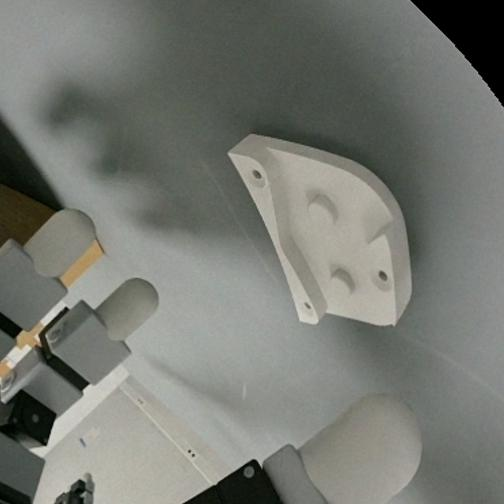

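Emit:
{"fn": "execute_actions", "kwargs": {"actions": [[[0,0,0,0,0,0,0.754,0,0.576,0.696,0.754,0,0.576,0.696,0.754,0,0.576,0.696,0.714,0.678,0.226,0.168,0.4,-0.6,-0.0138,0.0435,-0.004,0,0,0,0.343,0,-0.2405,0.696,0.343,0,-0.2405,0.696,0.48,0,-0.883,-0.681,-0.572,0.678,0.226,0.168,0.2,-0.4]],[[0,0,0,0,0,0,0.754,0,0.576,0.696,0.754,0,0.576,0.696,0.754,0,0.576,0.696,0.714,0.678,0.226,0.168,0.4,-0.6,0,0,0,0,0,0,0.343,0,-0.2405,0.696,0.343,0,-0.2405,0.696,0.48,0,-0.883,-0.681,-0.572,0.678,0.226,0.168,0.2,-0.4]]], "cameras": ["cam_right_wrist"]}}

Emit:
{"fn": "zoom_image", "kwargs": {"camera": "cam_right_wrist", "region": [300, 80, 560, 340]}}

Scene clock: 2764.83 s.
left_arm: end_effector_position=(+0.4497, +0.5840, +0.3024) hand_goal=(+0.754, +0.000, +0.576, +0.696, +0.754, +0.000, +0.576, +0.696, +0.754, +0.000, +0.576, +0.696, +0.714, +0.678, +0.226, +0.168) hand_measured=(+0.754, +0.002, +0.576, +0.696, +0.754, +0.002, +0.576, +0.696, +0.754, +0.002, +0.576, +0.696, +0.714, +0.678, +0.226, +0.168) hand_current_ma=(-3, +6, +2, +0, -3, +6, +2, +0, -3, +6, +2, +0, +0, -2, -4, -1) hand_state=(goal, goal, goal, goal, goal, goal, goal, goal, goal, goal, goal, goal, goal, goal, goal, goal) hand_current_limit=0.40 hand_speed=-0.60 end_effector_quat_wxyz=(+0.595, -0.150, +0.790, +0.008) | right_arm: end_effector_position=(+0.2064, +0.1763, +0.0910) hand_goal=(+0.344, +0.000, -0.240, +0.696, +0.344, +0.000, -0.240, +0.696, +0.480, +0.000, -0.882, -0.680, -0.572, +0.678, +0.226, +0.168) hand_measured=(+0.340, +0.002, -0.240, +0.694, +0.340, -0.002, -0.240, +0.694, +0.476, +0.002, -0.876, -0.678, -0.570, +0.678, +0.224, +0.166) hand_current_ma=(-13, +6, +1, -6, -13, -3, +1, -5, -12, +3, +15, +7, +5, +0, -8, -6) hand_state=(goal, goal, goal, goal, goal, goal, goal, goal, goal, goal, goal, goal, goal, goal, goal, goal) hand_current_limit=0.20 hand_speed=-0.40 end_effector_quat_wxyz=(-0.419, +0.541, -0.567, +0.458)
Joint positions: left_arm=[0.402 1.17 0.79 0.078 0.203 -1.682] | right_arm=[1.349 1.602 0.961 -0.455 1.311 -2.081]
Joint torques (N m): left_arm=[-0.38 -9 10.35 2.06 0.17 0.3] | right_arm=[-0.15 -10.52 7.71 1.29 0.8 0.03]
Heat: left arm: hottest elbow 54 °C; right arm: hottest elbow 58 °C.
Hand target: left_arm +0.4488, +0.5858, +0.3054; +0.594, -0.144, +0.791, +0.012 | right_arm +0.2047, +0.1799, +0.0877; -0.446, +0.564, -0.534, +0.445
Off the commanded pose: left_arm 0.004 m, 1 deg | right_arm 0.005 m, 6 deg.
joint sent to its limit (right arm) — joint 6 (wrist roll), lower limit. The joint targets are off in orientation, not in position.
Step readings (end_effector_position of left_arm | right_arm):
0: (+0.4497, +0.5840, +0.3024) | (+0.2084, +0.1712, +0.1152)
1: (+0.4497, +0.5840, +0.3024) | (+0.2084, +0.1714, +0.1152)
2: (+0.4497, +0.5840, +0.3024) | (+0.2086, +0.1722, +0.1148)
4: (+0.4497, +0.5840, +0.3024) | (+0.2091, +0.1749, +0.1131)
8: (+0.4497, +0.5840, +0.3024) | (+0.2080, +0.1767, +0.1011)
15: (+0.4497, +0.5840, +0.3024) | (+0.2062, +0.1758, +0.0907)
16: (+0.4497, +0.5840, +0.3024) | (+0.2062, +0.1760, +0.0908)
17: (+0.4497, +0.5840, +0.3024) | (+0.2063, +0.1762, +0.0910)
19: (+0.4497, +0.5840, +0.3024) | (+0.2064, +0.1763, +0.0910)
23: (+0.4497, +0.5840, +0.3024) | (+0.2064, +0.1763, +0.0910)
30: (+0.4497, +0.5840, +0.3024) | (+0.2064, +0.1763, +0.0910)
camera_calibration:
cam_right_wrist: T_world_to_cam=[[-0.122544, 0.753651, -0.64575, -0.0228446], [-0.538081, 0.496273, 0.681309, -0.0800602], [0.833937, 0.430956, 0.34471, -0.152077], [0, 0, 0, 1]] pos_world=[0.080944, 0.122487, 0.0922161]
Images, in order (width x height): cam_right_wrist 616x616.

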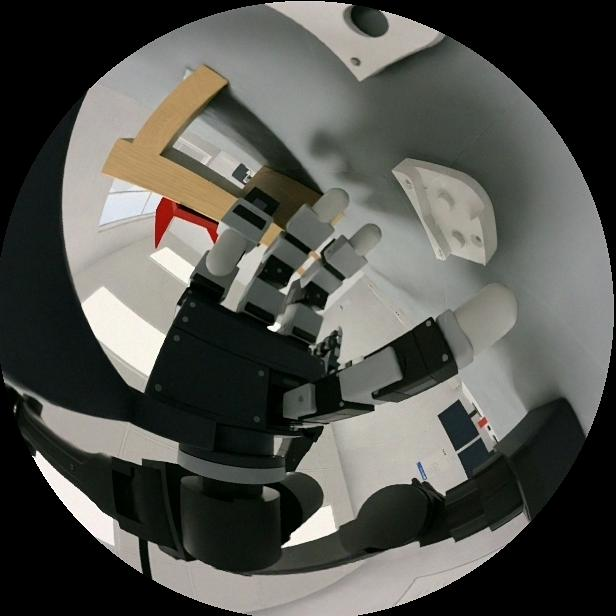

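Scaled by 1.938 from the camera's 616x616 image, which has a finer 880x880 frame.

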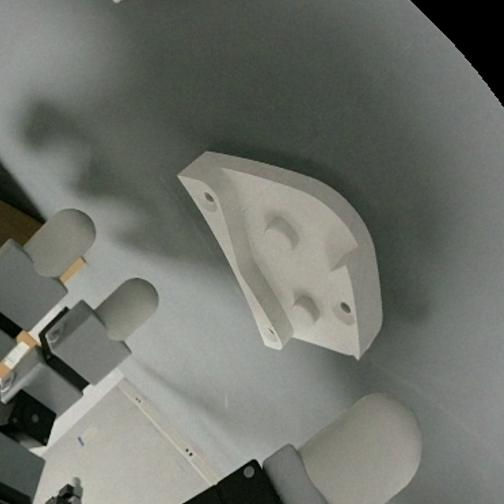

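Emit:
{"fn": "execute_actions", "kwargs": {"actions": [[[0,0,0,0,0,0,0.754,0,0.576,0.696,0.754,0,0.576,0.696,0.754,0,0.576,0.696,0.714,0.678,0.226,0.168,0.4,-0.6,-0.0008,0.0045,-0.0212,0,0,0,0.343,0,-0.2405,0.696,0.343,0,-0.2405,0.696,0.48,0,-0.883,-0.681,-0.572,0.678,0.226,0.168,0.2,-0.4]],[[0,0,0,0,0,0,0.754,0,0.576,0.696,0.754,0,0.576,0.696,0.754,0,0.576,0.696,0.714,0.678,0.226,0.168,0.4,-0.6,0,0.0245,0.0052,0,0,0,0.343,0,-0.2405,0.696,0.343,0,-0.2405,0.696,0.48,0,-0.883,-0.681,-0.572,0.678,0.226,0.168,0.2,-0.4]]], "cameras": ["cam_right_wrist"]}}

Emit:
{"fn": "zoom_image", "kwargs": {"camera": "cam_right_wrist", "region": [300, 80, 560, 340]}}

Scene clock: 2789.67 s.
left_arm: end_effector_position=(+0.4497, +0.5840, +0.3024) hand_goal=(+0.754, +0.000, +0.576, +0.696, +0.754, +0.000, +0.576, +0.696, +0.754, +0.000, +0.576, +0.696, +0.714, +0.678, +0.226, +0.168) hand_measured=(+0.754, +0.002, +0.576, +0.696, +0.754, +0.002, +0.576, +0.696, +0.754, +0.002, +0.576, +0.696, +0.714, +0.678, +0.226, +0.168) hand_current_ma=(-3, +6, +2, +0, -3, +6, +2, +0, -3, +6, +2, +0, +0, -2, -4, -1) hand_state=(goal, goal, goal, goal, goal, goal, goal, goal, goal, goal, goal, goal, goal, goal, goal, goal) hand_current_limit=0.40 hand_speed=-0.60 end_effector_quat_wxyz=(+0.595, -0.150, +0.790, +0.008) | right_arm: end_effector_position=(+0.1919, +0.1787, +0.0794) hand_goal=(+0.344, +0.000, -0.240, +0.696, +0.344, +0.000, -0.240, +0.696, +0.480, +0.000, -0.882, -0.680, -0.572, +0.678, +0.226, +0.168) hand_measured=(+0.340, +0.002, -0.240, +0.694, +0.340, -0.002, -0.240, +0.694, +0.476, +0.002, -0.876, -0.678, -0.570, +0.678, +0.224, +0.166) hand_current_ma=(-13, +6, +1, -6, -13, -3, +1, -5, -12, +3, +15, +7, +5, +0, -8, -6) hand_state=(goal, goal, goal, goal, goal, goal, goal, goal, goal, goal, goal, goal, goal, goal, goal, goal) hand_current_limit=0.20 hand_speed=-0.40 end_effector_quat_wxyz=(-0.430, +0.546, -0.559, +0.452)
Joint positions: left_arm=[0.402 1.17 0.79 0.078 0.203 -1.682] | right_arm=[1.382 1.612 0.93 -0.406 1.318 -2.081]
Joint torques (N m): left_arm=[-0.73 -8.82 10.19 2.1 0.18 0.26] | right_arm=[-0.26 -10.11 7.13 1.36 0.75 0]
Heat: left arm: hottest elbow 54 °C; right arm: hottest elbow 56 °C.
Hand target: left_arm +0.4488, +0.5858, +0.3054; +0.594, -0.144, +0.791, +0.012 | right_arm +0.1917, +0.1796, +0.0728; -0.446, +0.564, -0.534, +0.445
Off the commanded pose: left_arm 0.004 m, 1 deg | right_arm 0.007 m, 4 deg.
joint sent to its limit (right arm) — joint 6 (wrist roll), lower limit. The joint targets are off in orientation, not in position.
Step readings (end_effector_position of left_arm | right_arm):
0: (+0.4497, +0.5840, +0.3024) | (+0.2064, +0.1763, +0.0910)
1: (+0.4497, +0.5840, +0.3024) | (+0.2062, +0.1764, +0.0911)
2: (+0.4497, +0.5840, +0.3024) | (+0.2053, +0.1768, +0.0911)
4: (+0.4497, +0.5840, +0.3024) | (+0.2035, +0.1769, +0.0907)
8: (+0.4497, +0.5840, +0.3024) | (+0.1955, +0.1773, +0.0876)
15: (+0.4497, +0.5840, +0.3024) | (+0.1918, +0.1781, +0.0869)
16: (+0.4497, +0.5840, +0.3024) | (+0.1918, +0.1782, +0.0869)
17: (+0.4497, +0.5840, +0.3024) | (+0.1919, +0.1787, +0.0868)
19: (+0.4497, +0.5840, +0.3024) | (+0.1920, +0.1793, +0.0862)
23: (+0.4497, +0.5840, +0.3024) | (+0.1919, +0.1787, +0.0829)
30: (+0.4497, +0.5840, +0.3024) | (+0.1919, +0.1784, +0.0793)
camera_calibration:
cam_right_wrist: T_world_to_cam=[[-0.139839, 0.75399, -0.641828, -0.0309375], [-0.557287, 0.475857, 0.680434, -0.0736821], [0.81846, 0.452834, 0.353646, -0.138679], [0, 0, 0, 1]] pos_world=[0.0681151, 0.121187, 0.0793227]
Images, in order (width x height): cam_right_wrist 616x616.

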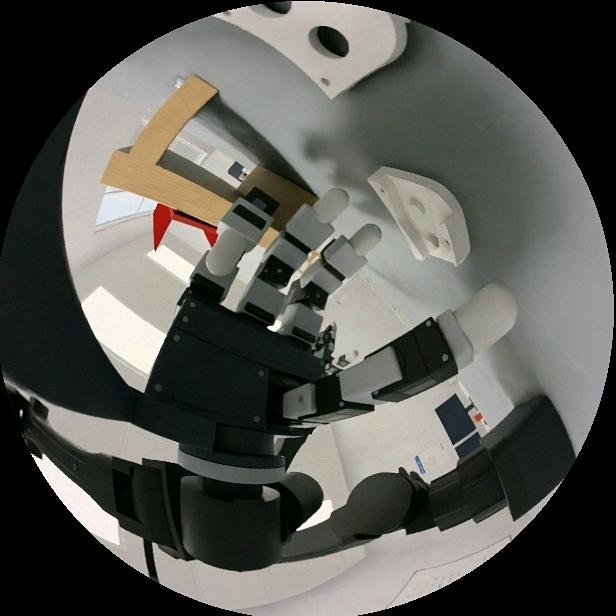

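Scaled by 1.938 from the camera's 616x616 image, which has a finer 880x880 frame.

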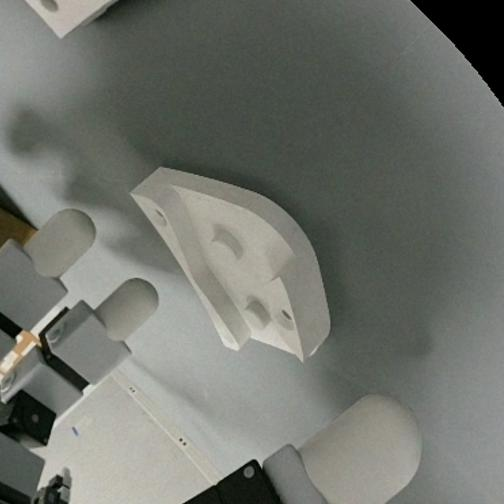

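Emit:
{"fn": "execute_actions", "kwargs": {"actions": [[[0,0,0,0,0,0,0.754,0,0.576,0.696,0.754,0,0.576,0.696,0.754,0,0.576,0.696,0.714,0.678,0.226,0.168,0.4,-0.6,0,0.013,0.0028,0,0,0,0.343,0,-0.2405,0.696,0.343,0,-0.2405,0.696,0.48,0,-0.883,-0.681,-0.572,0.678,0.226,0.168,0.2,-0.4]],[[0,0,0,0,0,0,0.754,0,0.576,0.696,0.754,0,0.576,0.696,0.754,0,0.576,0.696,0.714,0.678,0.226,0.168,0.4,-0.6,0,0,0,0,0,0,0.343,0,-0.2405,0.696,0.343,0,-0.2405,0.696,0.48,0,-0.883,-0.681,-0.572,0.678,0.226,0.168,0.2,-0.4]]], "cameras": []}}

Scene clock: 2803.27 s.
left_arm: end_effector_position=(+0.4497, +0.5840, +0.3024) hand_goal=(+0.754, +0.000, +0.576, +0.696, +0.754, +0.000, +0.576, +0.696, +0.754, +0.000, +0.576, +0.696, +0.714, +0.678, +0.226, +0.168) hand_measured=(+0.754, +0.002, +0.576, +0.696, +0.754, +0.002, +0.576, +0.696, +0.754, +0.002, +0.576, +0.696, +0.714, +0.678, +0.226, +0.168) hand_current_ma=(-3, +6, +2, +0, -3, +6, +2, +0, -3, +6, +2, +0, +0, -2, -4, -1) hand_state=(goal, goal, goal, goal, goal, goal, goal, goal, goal, goal, goal, goal, goal, goal, goal, goal) hand_current_limit=0.40 hand_speed=-0.60 end_effector_quat_wxyz=(+0.595, -0.150, +0.790, +0.008) | right_arm: end_effector_position=(+0.1919, +0.1784, +0.0709) hand_goal=(+0.344, +0.000, -0.240, +0.696, +0.344, +0.000, -0.240, +0.696, +0.480, +0.000, -0.882, -0.680, -0.572, +0.678, +0.226, +0.168) hand_measured=(+0.340, +0.002, -0.240, +0.694, +0.340, -0.002, -0.240, +0.694, +0.476, +0.002, -0.876, -0.678, -0.570, +0.678, +0.224, +0.166) hand_current_ma=(-13, +6, +1, -6, -13, -3, +1, -5, -12, +3, +15, +7, +5, +0, -8, -6) hand_state=(goal, goal, goal, goal, goal, goal, goal, goal, goal, goal, goal, goal, goal, goal, goal, goal) hand_current_limit=0.20 hand_speed=-0.40 end_effector_quat_wxyz=(-0.429, +0.546, -0.559, +0.453)
Joint positions: left_arm=[0.402 1.17 0.79 0.078 0.203 -1.682] | right_arm=[1.382 1.627 0.922 -0.383 1.318 -2.081]
Joint torques (N m): left_arm=[-1.38 -9.58 10.19 2.14 0.16 0.28] | right_arm=[-0.21 -10.11 7.23 1.36 0.8 0.01]
Heat: left arm: hottest elbow 54 °C; right arm: hottest elbow 56 °C.
Hand target: left_arm +0.4488, +0.5858, +0.3054; +0.594, -0.144, +0.791, +0.012 | right_arm +0.1918, +0.1793, +0.0647; -0.446, +0.564, -0.534, +0.445
Off the commanded pose: left_arm 0.004 m, 1 deg | right_arm 0.006 m, 4 deg.
joint sent to its limit (right arm) — joint 6 (wrist roll), lower limit. The joint targets are off in orientation, not in position.
Step readings (end_effector_position of left_arm | right_arm):
0: (+0.4497, +0.5840, +0.3024) | (+0.1919, +0.1787, +0.0794)
1: (+0.4497, +0.5840, +0.3024) | (+0.1919, +0.1787, +0.0794)
2: (+0.4497, +0.5840, +0.3024) | (+0.1919, +0.1788, +0.0791)
4: (+0.4497, +0.5840, +0.3024) | (+0.1921, +0.1796, +0.0784)
8: (+0.4497, +0.5840, +0.3024) | (+0.1920, +0.1790, +0.0740)
15: (+0.4497, +0.5840, +0.3024) | (+0.1918, +0.1782, +0.0708)
16: (+0.4497, +0.5840, +0.3024) | (+0.1918, +0.1782, +0.0708)
17: (+0.4497, +0.5840, +0.3024) | (+0.1919, +0.1783, +0.0709)
19: (+0.4497, +0.5840, +0.3024) | (+0.1919, +0.1784, +0.0709)
23: (+0.4497, +0.5840, +0.3024) | (+0.1919, +0.1784, +0.0709)
30: (+0.4497, +0.5840, +0.3024) | (+0.1919, +0.1784, +0.0709)
No camera images: "cameras" was empty.

Emit:
{"fn": "execute_actions", "kwargs": {"actions": [[[0,0,0,0,0,0,0.754,0,0.576,0.696,0.754,0,0.576,0.696,0.754,0,0.576,0.696,0.714,0.678,0.226,0.168,0.4,-0.6,0,0.012,0.0025,0,0,0,0.343,0,-0.2405,0.696,0.343,0,-0.2405,0.696,0.48,0,-0.883,-0.681,-0.572,0.678,0.226,0.168,0.0,-0.4]],[[0,0,0,0,0,0,0.754,0,0.576,0.696,0.754,0,0.576,0.696,0.754,0,0.576,0.696,0.714,0.678,0.226,0.168,0.4,-0.6,0,0,0,0,0,0,0.343,0,-0.2405,0.696,0.343,0,-0.2405,0.696,0.48,0,-0.883,-0.681,-0.572,0.678,0.226,0.168,0.0,-0.4]]], "cameras": ["cam_right_wrist"]}}

Emit:
{"fn": "zoom_image", "kwargs": {"camera": "cam_right_wrist", "region": [300, 80, 560, 340]}}

Scene clock: 2810.30 s.
left_arm: end_effector_position=(+0.4497, +0.5840, +0.3024) hand_goal=(+0.754, +0.000, +0.576, +0.696, +0.754, +0.000, +0.576, +0.696, +0.754, +0.000, +0.576, +0.696, +0.714, +0.678, +0.226, +0.168) hand_measured=(+0.754, +0.002, +0.576, +0.696, +0.754, +0.002, +0.576, +0.696, +0.754, +0.002, +0.576, +0.696, +0.714, +0.678, +0.226, +0.168) hand_current_ma=(-3, +6, +2, +0, -3, +6, +2, +0, -3, +6, +2, +0, +0, -2, -4, -1) hand_state=(goal, goal, goal, goal, goal, goal, goal, goal, goal, goal, goal, goal, goal, goal, goal, goal) hand_current_limit=0.40 hand_speed=-0.60 end_effector_quat_wxyz=(+0.595, -0.150, +0.790, +0.008) | right_arm: end_effector_position=(+0.1919, +0.1784, +0.0637) hand_goal=(+0.344, +0.000, -0.240, +0.696, +0.344, +0.000, -0.240, +0.696, +0.480, +0.000, -0.882, -0.680, -0.572, +0.678, +0.226, +0.168) hand_measured=(+0.340, +0.002, -0.240, +0.694, +0.340, -0.002, -0.240, +0.694, +0.476, +0.002, -0.876, -0.678, -0.570, +0.678, +0.224, +0.166) hand_current_ma=(-13, +6, +1, -6, -13, -3, +1, -5, -12, +3, +15, +7, +5, +0, -8, -6) hand_state=(goal, goal, goal, goal, goal, goal, goal, goal, goal, goal, goal, goal, goal, goal, goal, goal) hand_current_limit=0.00 hand_speed=-0.40 end_effector_quat_wxyz=(-0.429, +0.546, -0.559, +0.453)
Joint positions: left_arm=[0.402 1.17 0.79 0.078 0.203 -1.682] | right_arm=[1.382 1.641 0.915 -0.362 1.318 -2.081]
Joint torques (N m): left_arm=[-0.79 -9.47 10.15 2.09 0.18 0.29] | right_arm=[-0.73 -10.4 6.99 1.36 0.81 0]
Heat: left arm: hottest elbow 54 °C; right arm: hottest elbow 55 °C.
Hand target: left_arm +0.4488, +0.5858, +0.3054; +0.594, -0.144, +0.791, +0.012 | right_arm +0.1917, +0.1791, +0.0573; -0.446, +0.564, -0.534, +0.445
Off the commanded pose: left_arm 0.004 m, 1 deg | right_arm 0.006 m, 4 deg.
joint sent to its limit (right arm) — joint 6 (wrist roll), lower limit. The joint targets are off in orientation, not in position.
Step readings (end_effector_position of left_arm | right_arm):
0: (+0.4497, +0.5840, +0.3024) | (+0.1919, +0.1784, +0.0709)
1: (+0.4497, +0.5840, +0.3024) | (+0.1919, +0.1784, +0.0709)
2: (+0.4497, +0.5840, +0.3024) | (+0.1919, +0.1788, +0.0709)
4: (+0.4497, +0.5840, +0.3024) | (+0.1921, +0.1795, +0.0704)
8: (+0.4497, +0.5840, +0.3024) | (+0.1920, +0.1792, +0.0667)
15: (+0.4497, +0.5840, +0.3024) | (+0.1918, +0.1783, +0.0637)
16: (+0.4497, +0.5840, +0.3024) | (+0.1919, +0.1783, +0.0637)
17: (+0.4497, +0.5840, +0.3024) | (+0.1919, +0.1784, +0.0637)
19: (+0.4497, +0.5840, +0.3024) | (+0.1919, +0.1784, +0.0637)
23: (+0.4497, +0.5840, +0.3024) | (+0.1919, +0.1784, +0.0637)
30: (+0.4497, +0.5840, +0.3024) | (+0.1919, +0.1784, +0.0637)
camera_calibration:
cam_right_wrist: T_world_to_cam=[[-0.139956, 0.753484, -0.642397, -0.0406187], [-0.557157, 0.476397, 0.680164, -0.0629807], [0.818528, 0.453109, 0.353134, -0.133031], [0, 0, 0, 1]] pos_world=[0.068115, 0.120887, 0.0637218]
Images, in order (width x height): cam_right_wrist 616x616.

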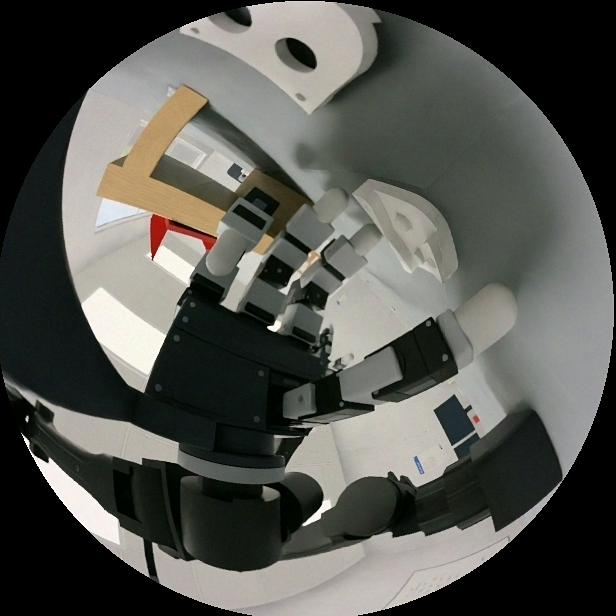

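Scaled by 1.938 from the camera's 616x616 image, which has a finer 880x880 frame.

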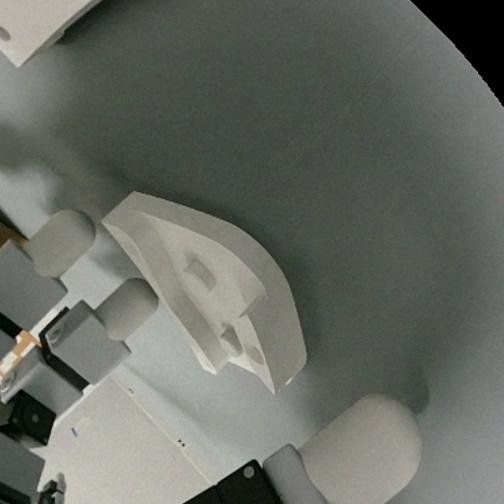

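Emit:
{"fn": "execute_actions", "kwargs": {"actions": [[[0,0,0,0,0,0,0.754,0,0.576,0.696,0.754,0,0.576,0.696,0.754,0,0.576,0.696,0.714,0.678,0.226,0.168,0.4,-0.6,0,0.0098,0.002,0,0,0,0.343,0,-0.2405,0.696,0.343,0,-0.2405,0.696,0.48,0,-0.883,-0.681,-0.572,0.678,0.226,0.168,-0.2,-0.4]],[[0,0,0,0,0,0,0.754,0,0.576,0.696,0.754,0,0.576,0.696,0.754,0,0.576,0.696,0.714,0.678,0.226,0.168,0.4,-0.6,0,0,0,0,0,0,0.343,0,-0.2405,0.696,0.343,0,-0.2405,0.696,0.48,0,-0.883,-0.681,-0.572,0.678,0.226,0.168,-0.2,-0.4]]], "cameras": []}}

Scene clock: 2834.37 s.
left_arm: end_effector_position=(+0.4497, +0.5840, +0.3024) hand_goal=(+0.754, +0.000, +0.576, +0.696, +0.754, +0.000, +0.576, +0.696, +0.754, +0.000, +0.576, +0.696, +0.714, +0.678, +0.226, +0.168) hand_measured=(+0.754, +0.002, +0.576, +0.696, +0.754, +0.002, +0.576, +0.696, +0.754, +0.002, +0.576, +0.696, +0.714, +0.678, +0.226, +0.168) hand_current_ma=(-3, +6, +2, +0, -3, +6, +2, +0, -3, +6, +2, +0, +0, -2, -4, -1) hand_state=(goal, goal, goal, goal, goal, goal, goal, goal, goal, goal, goal, goal, goal, goal, goal, goal) hand_current_limit=0.40 hand_speed=-0.60 end_effector_quat_wxyz=(+0.595, -0.150, +0.790, +0.008) | right_arm: end_effector_position=(+0.1921, +0.1791, +0.0593) hand_goal=(+0.344, +0.000, -0.240, +0.696, +0.344, +0.000, -0.240, +0.696, +0.480, +0.000, -0.882, -0.680, -0.572, +0.678, +0.226, +0.168) hand_measured=(+0.340, +0.002, -0.240, +0.694, +0.340, -0.002, -0.240, +0.694, +0.476, +0.002, -0.876, -0.678, -0.570, +0.678, +0.224, +0.166) hand_current_ma=(-13, +5, -1, -6, -13, -3, +1, -5, -12, +3, +15, +7, +5, +0, -8, -6) hand_state=(goal, goal, goal, goal, goal, goal, goal, goal, goal, goal, goal, goal, goal, goal, goal, goal) hand_current_limit=-0.20 hand_speed=-0.40 end_effector_quat_wxyz=(-0.431, +0.545, -0.560, +0.452)
Joint positions: left_arm=[0.402 1.17 0.79 0.078 0.203 -1.682] | right_arm=[1.382 1.65 0.91 -0.345 1.319 -2.081]
Joint torques (N m): left_arm=[-1.03 -9.11 10.25 1.99 0.19 0.28] | right_arm=[-0.79 -10.05 6.87 1.32 0.75 0]
Heat: left arm: hottest elbow 54 °C; right arm: hottest elbow 54 °C.
Hand target: left_arm +0.4488, +0.5858, +0.3054; +0.594, -0.144, +0.791, +0.012 | right_arm +0.1917, +0.1790, +0.0514; -0.446, +0.564, -0.534, +0.445
Off the commanded pose: left_arm 0.004 m, 1 deg | right_arm 0.008 m, 4 deg.
joint sent to its limit (right arm) — joint 6 (wrist roll), lower limit. The joint targets are off in orientation, not in position.
Step readings (end_effector_position of left_arm | right_arm):
0: (+0.4497, +0.5840, +0.3024) | (+0.1919, +0.1784, +0.0637)
1: (+0.4497, +0.5840, +0.3024) | (+0.1919, +0.1784, +0.0637)
2: (+0.4497, +0.5840, +0.3024) | (+0.1919, +0.1788, +0.0639)
4: (+0.4497, +0.5840, +0.3024) | (+0.1921, +0.1796, +0.0634)
8: (+0.4497, +0.5840, +0.3024) | (+0.1921, +0.1800, +0.0611)
15: (+0.4497, +0.5840, +0.3024) | (+0.1921, +0.1791, +0.0593)
16: (+0.4497, +0.5840, +0.3024) | (+0.1921, +0.1791, +0.0593)
17: (+0.4497, +0.5840, +0.3024) | (+0.1921, +0.1791, +0.0593)
19: (+0.4497, +0.5840, +0.3024) | (+0.1921, +0.1791, +0.0593)
23: (+0.4497, +0.5840, +0.3024) | (+0.1921, +0.1791, +0.0593)
30: (+0.4497, +0.5840, +0.3024) | (+0.1921, +0.1791, +0.0593)
No camera images: "cameras" was empty.


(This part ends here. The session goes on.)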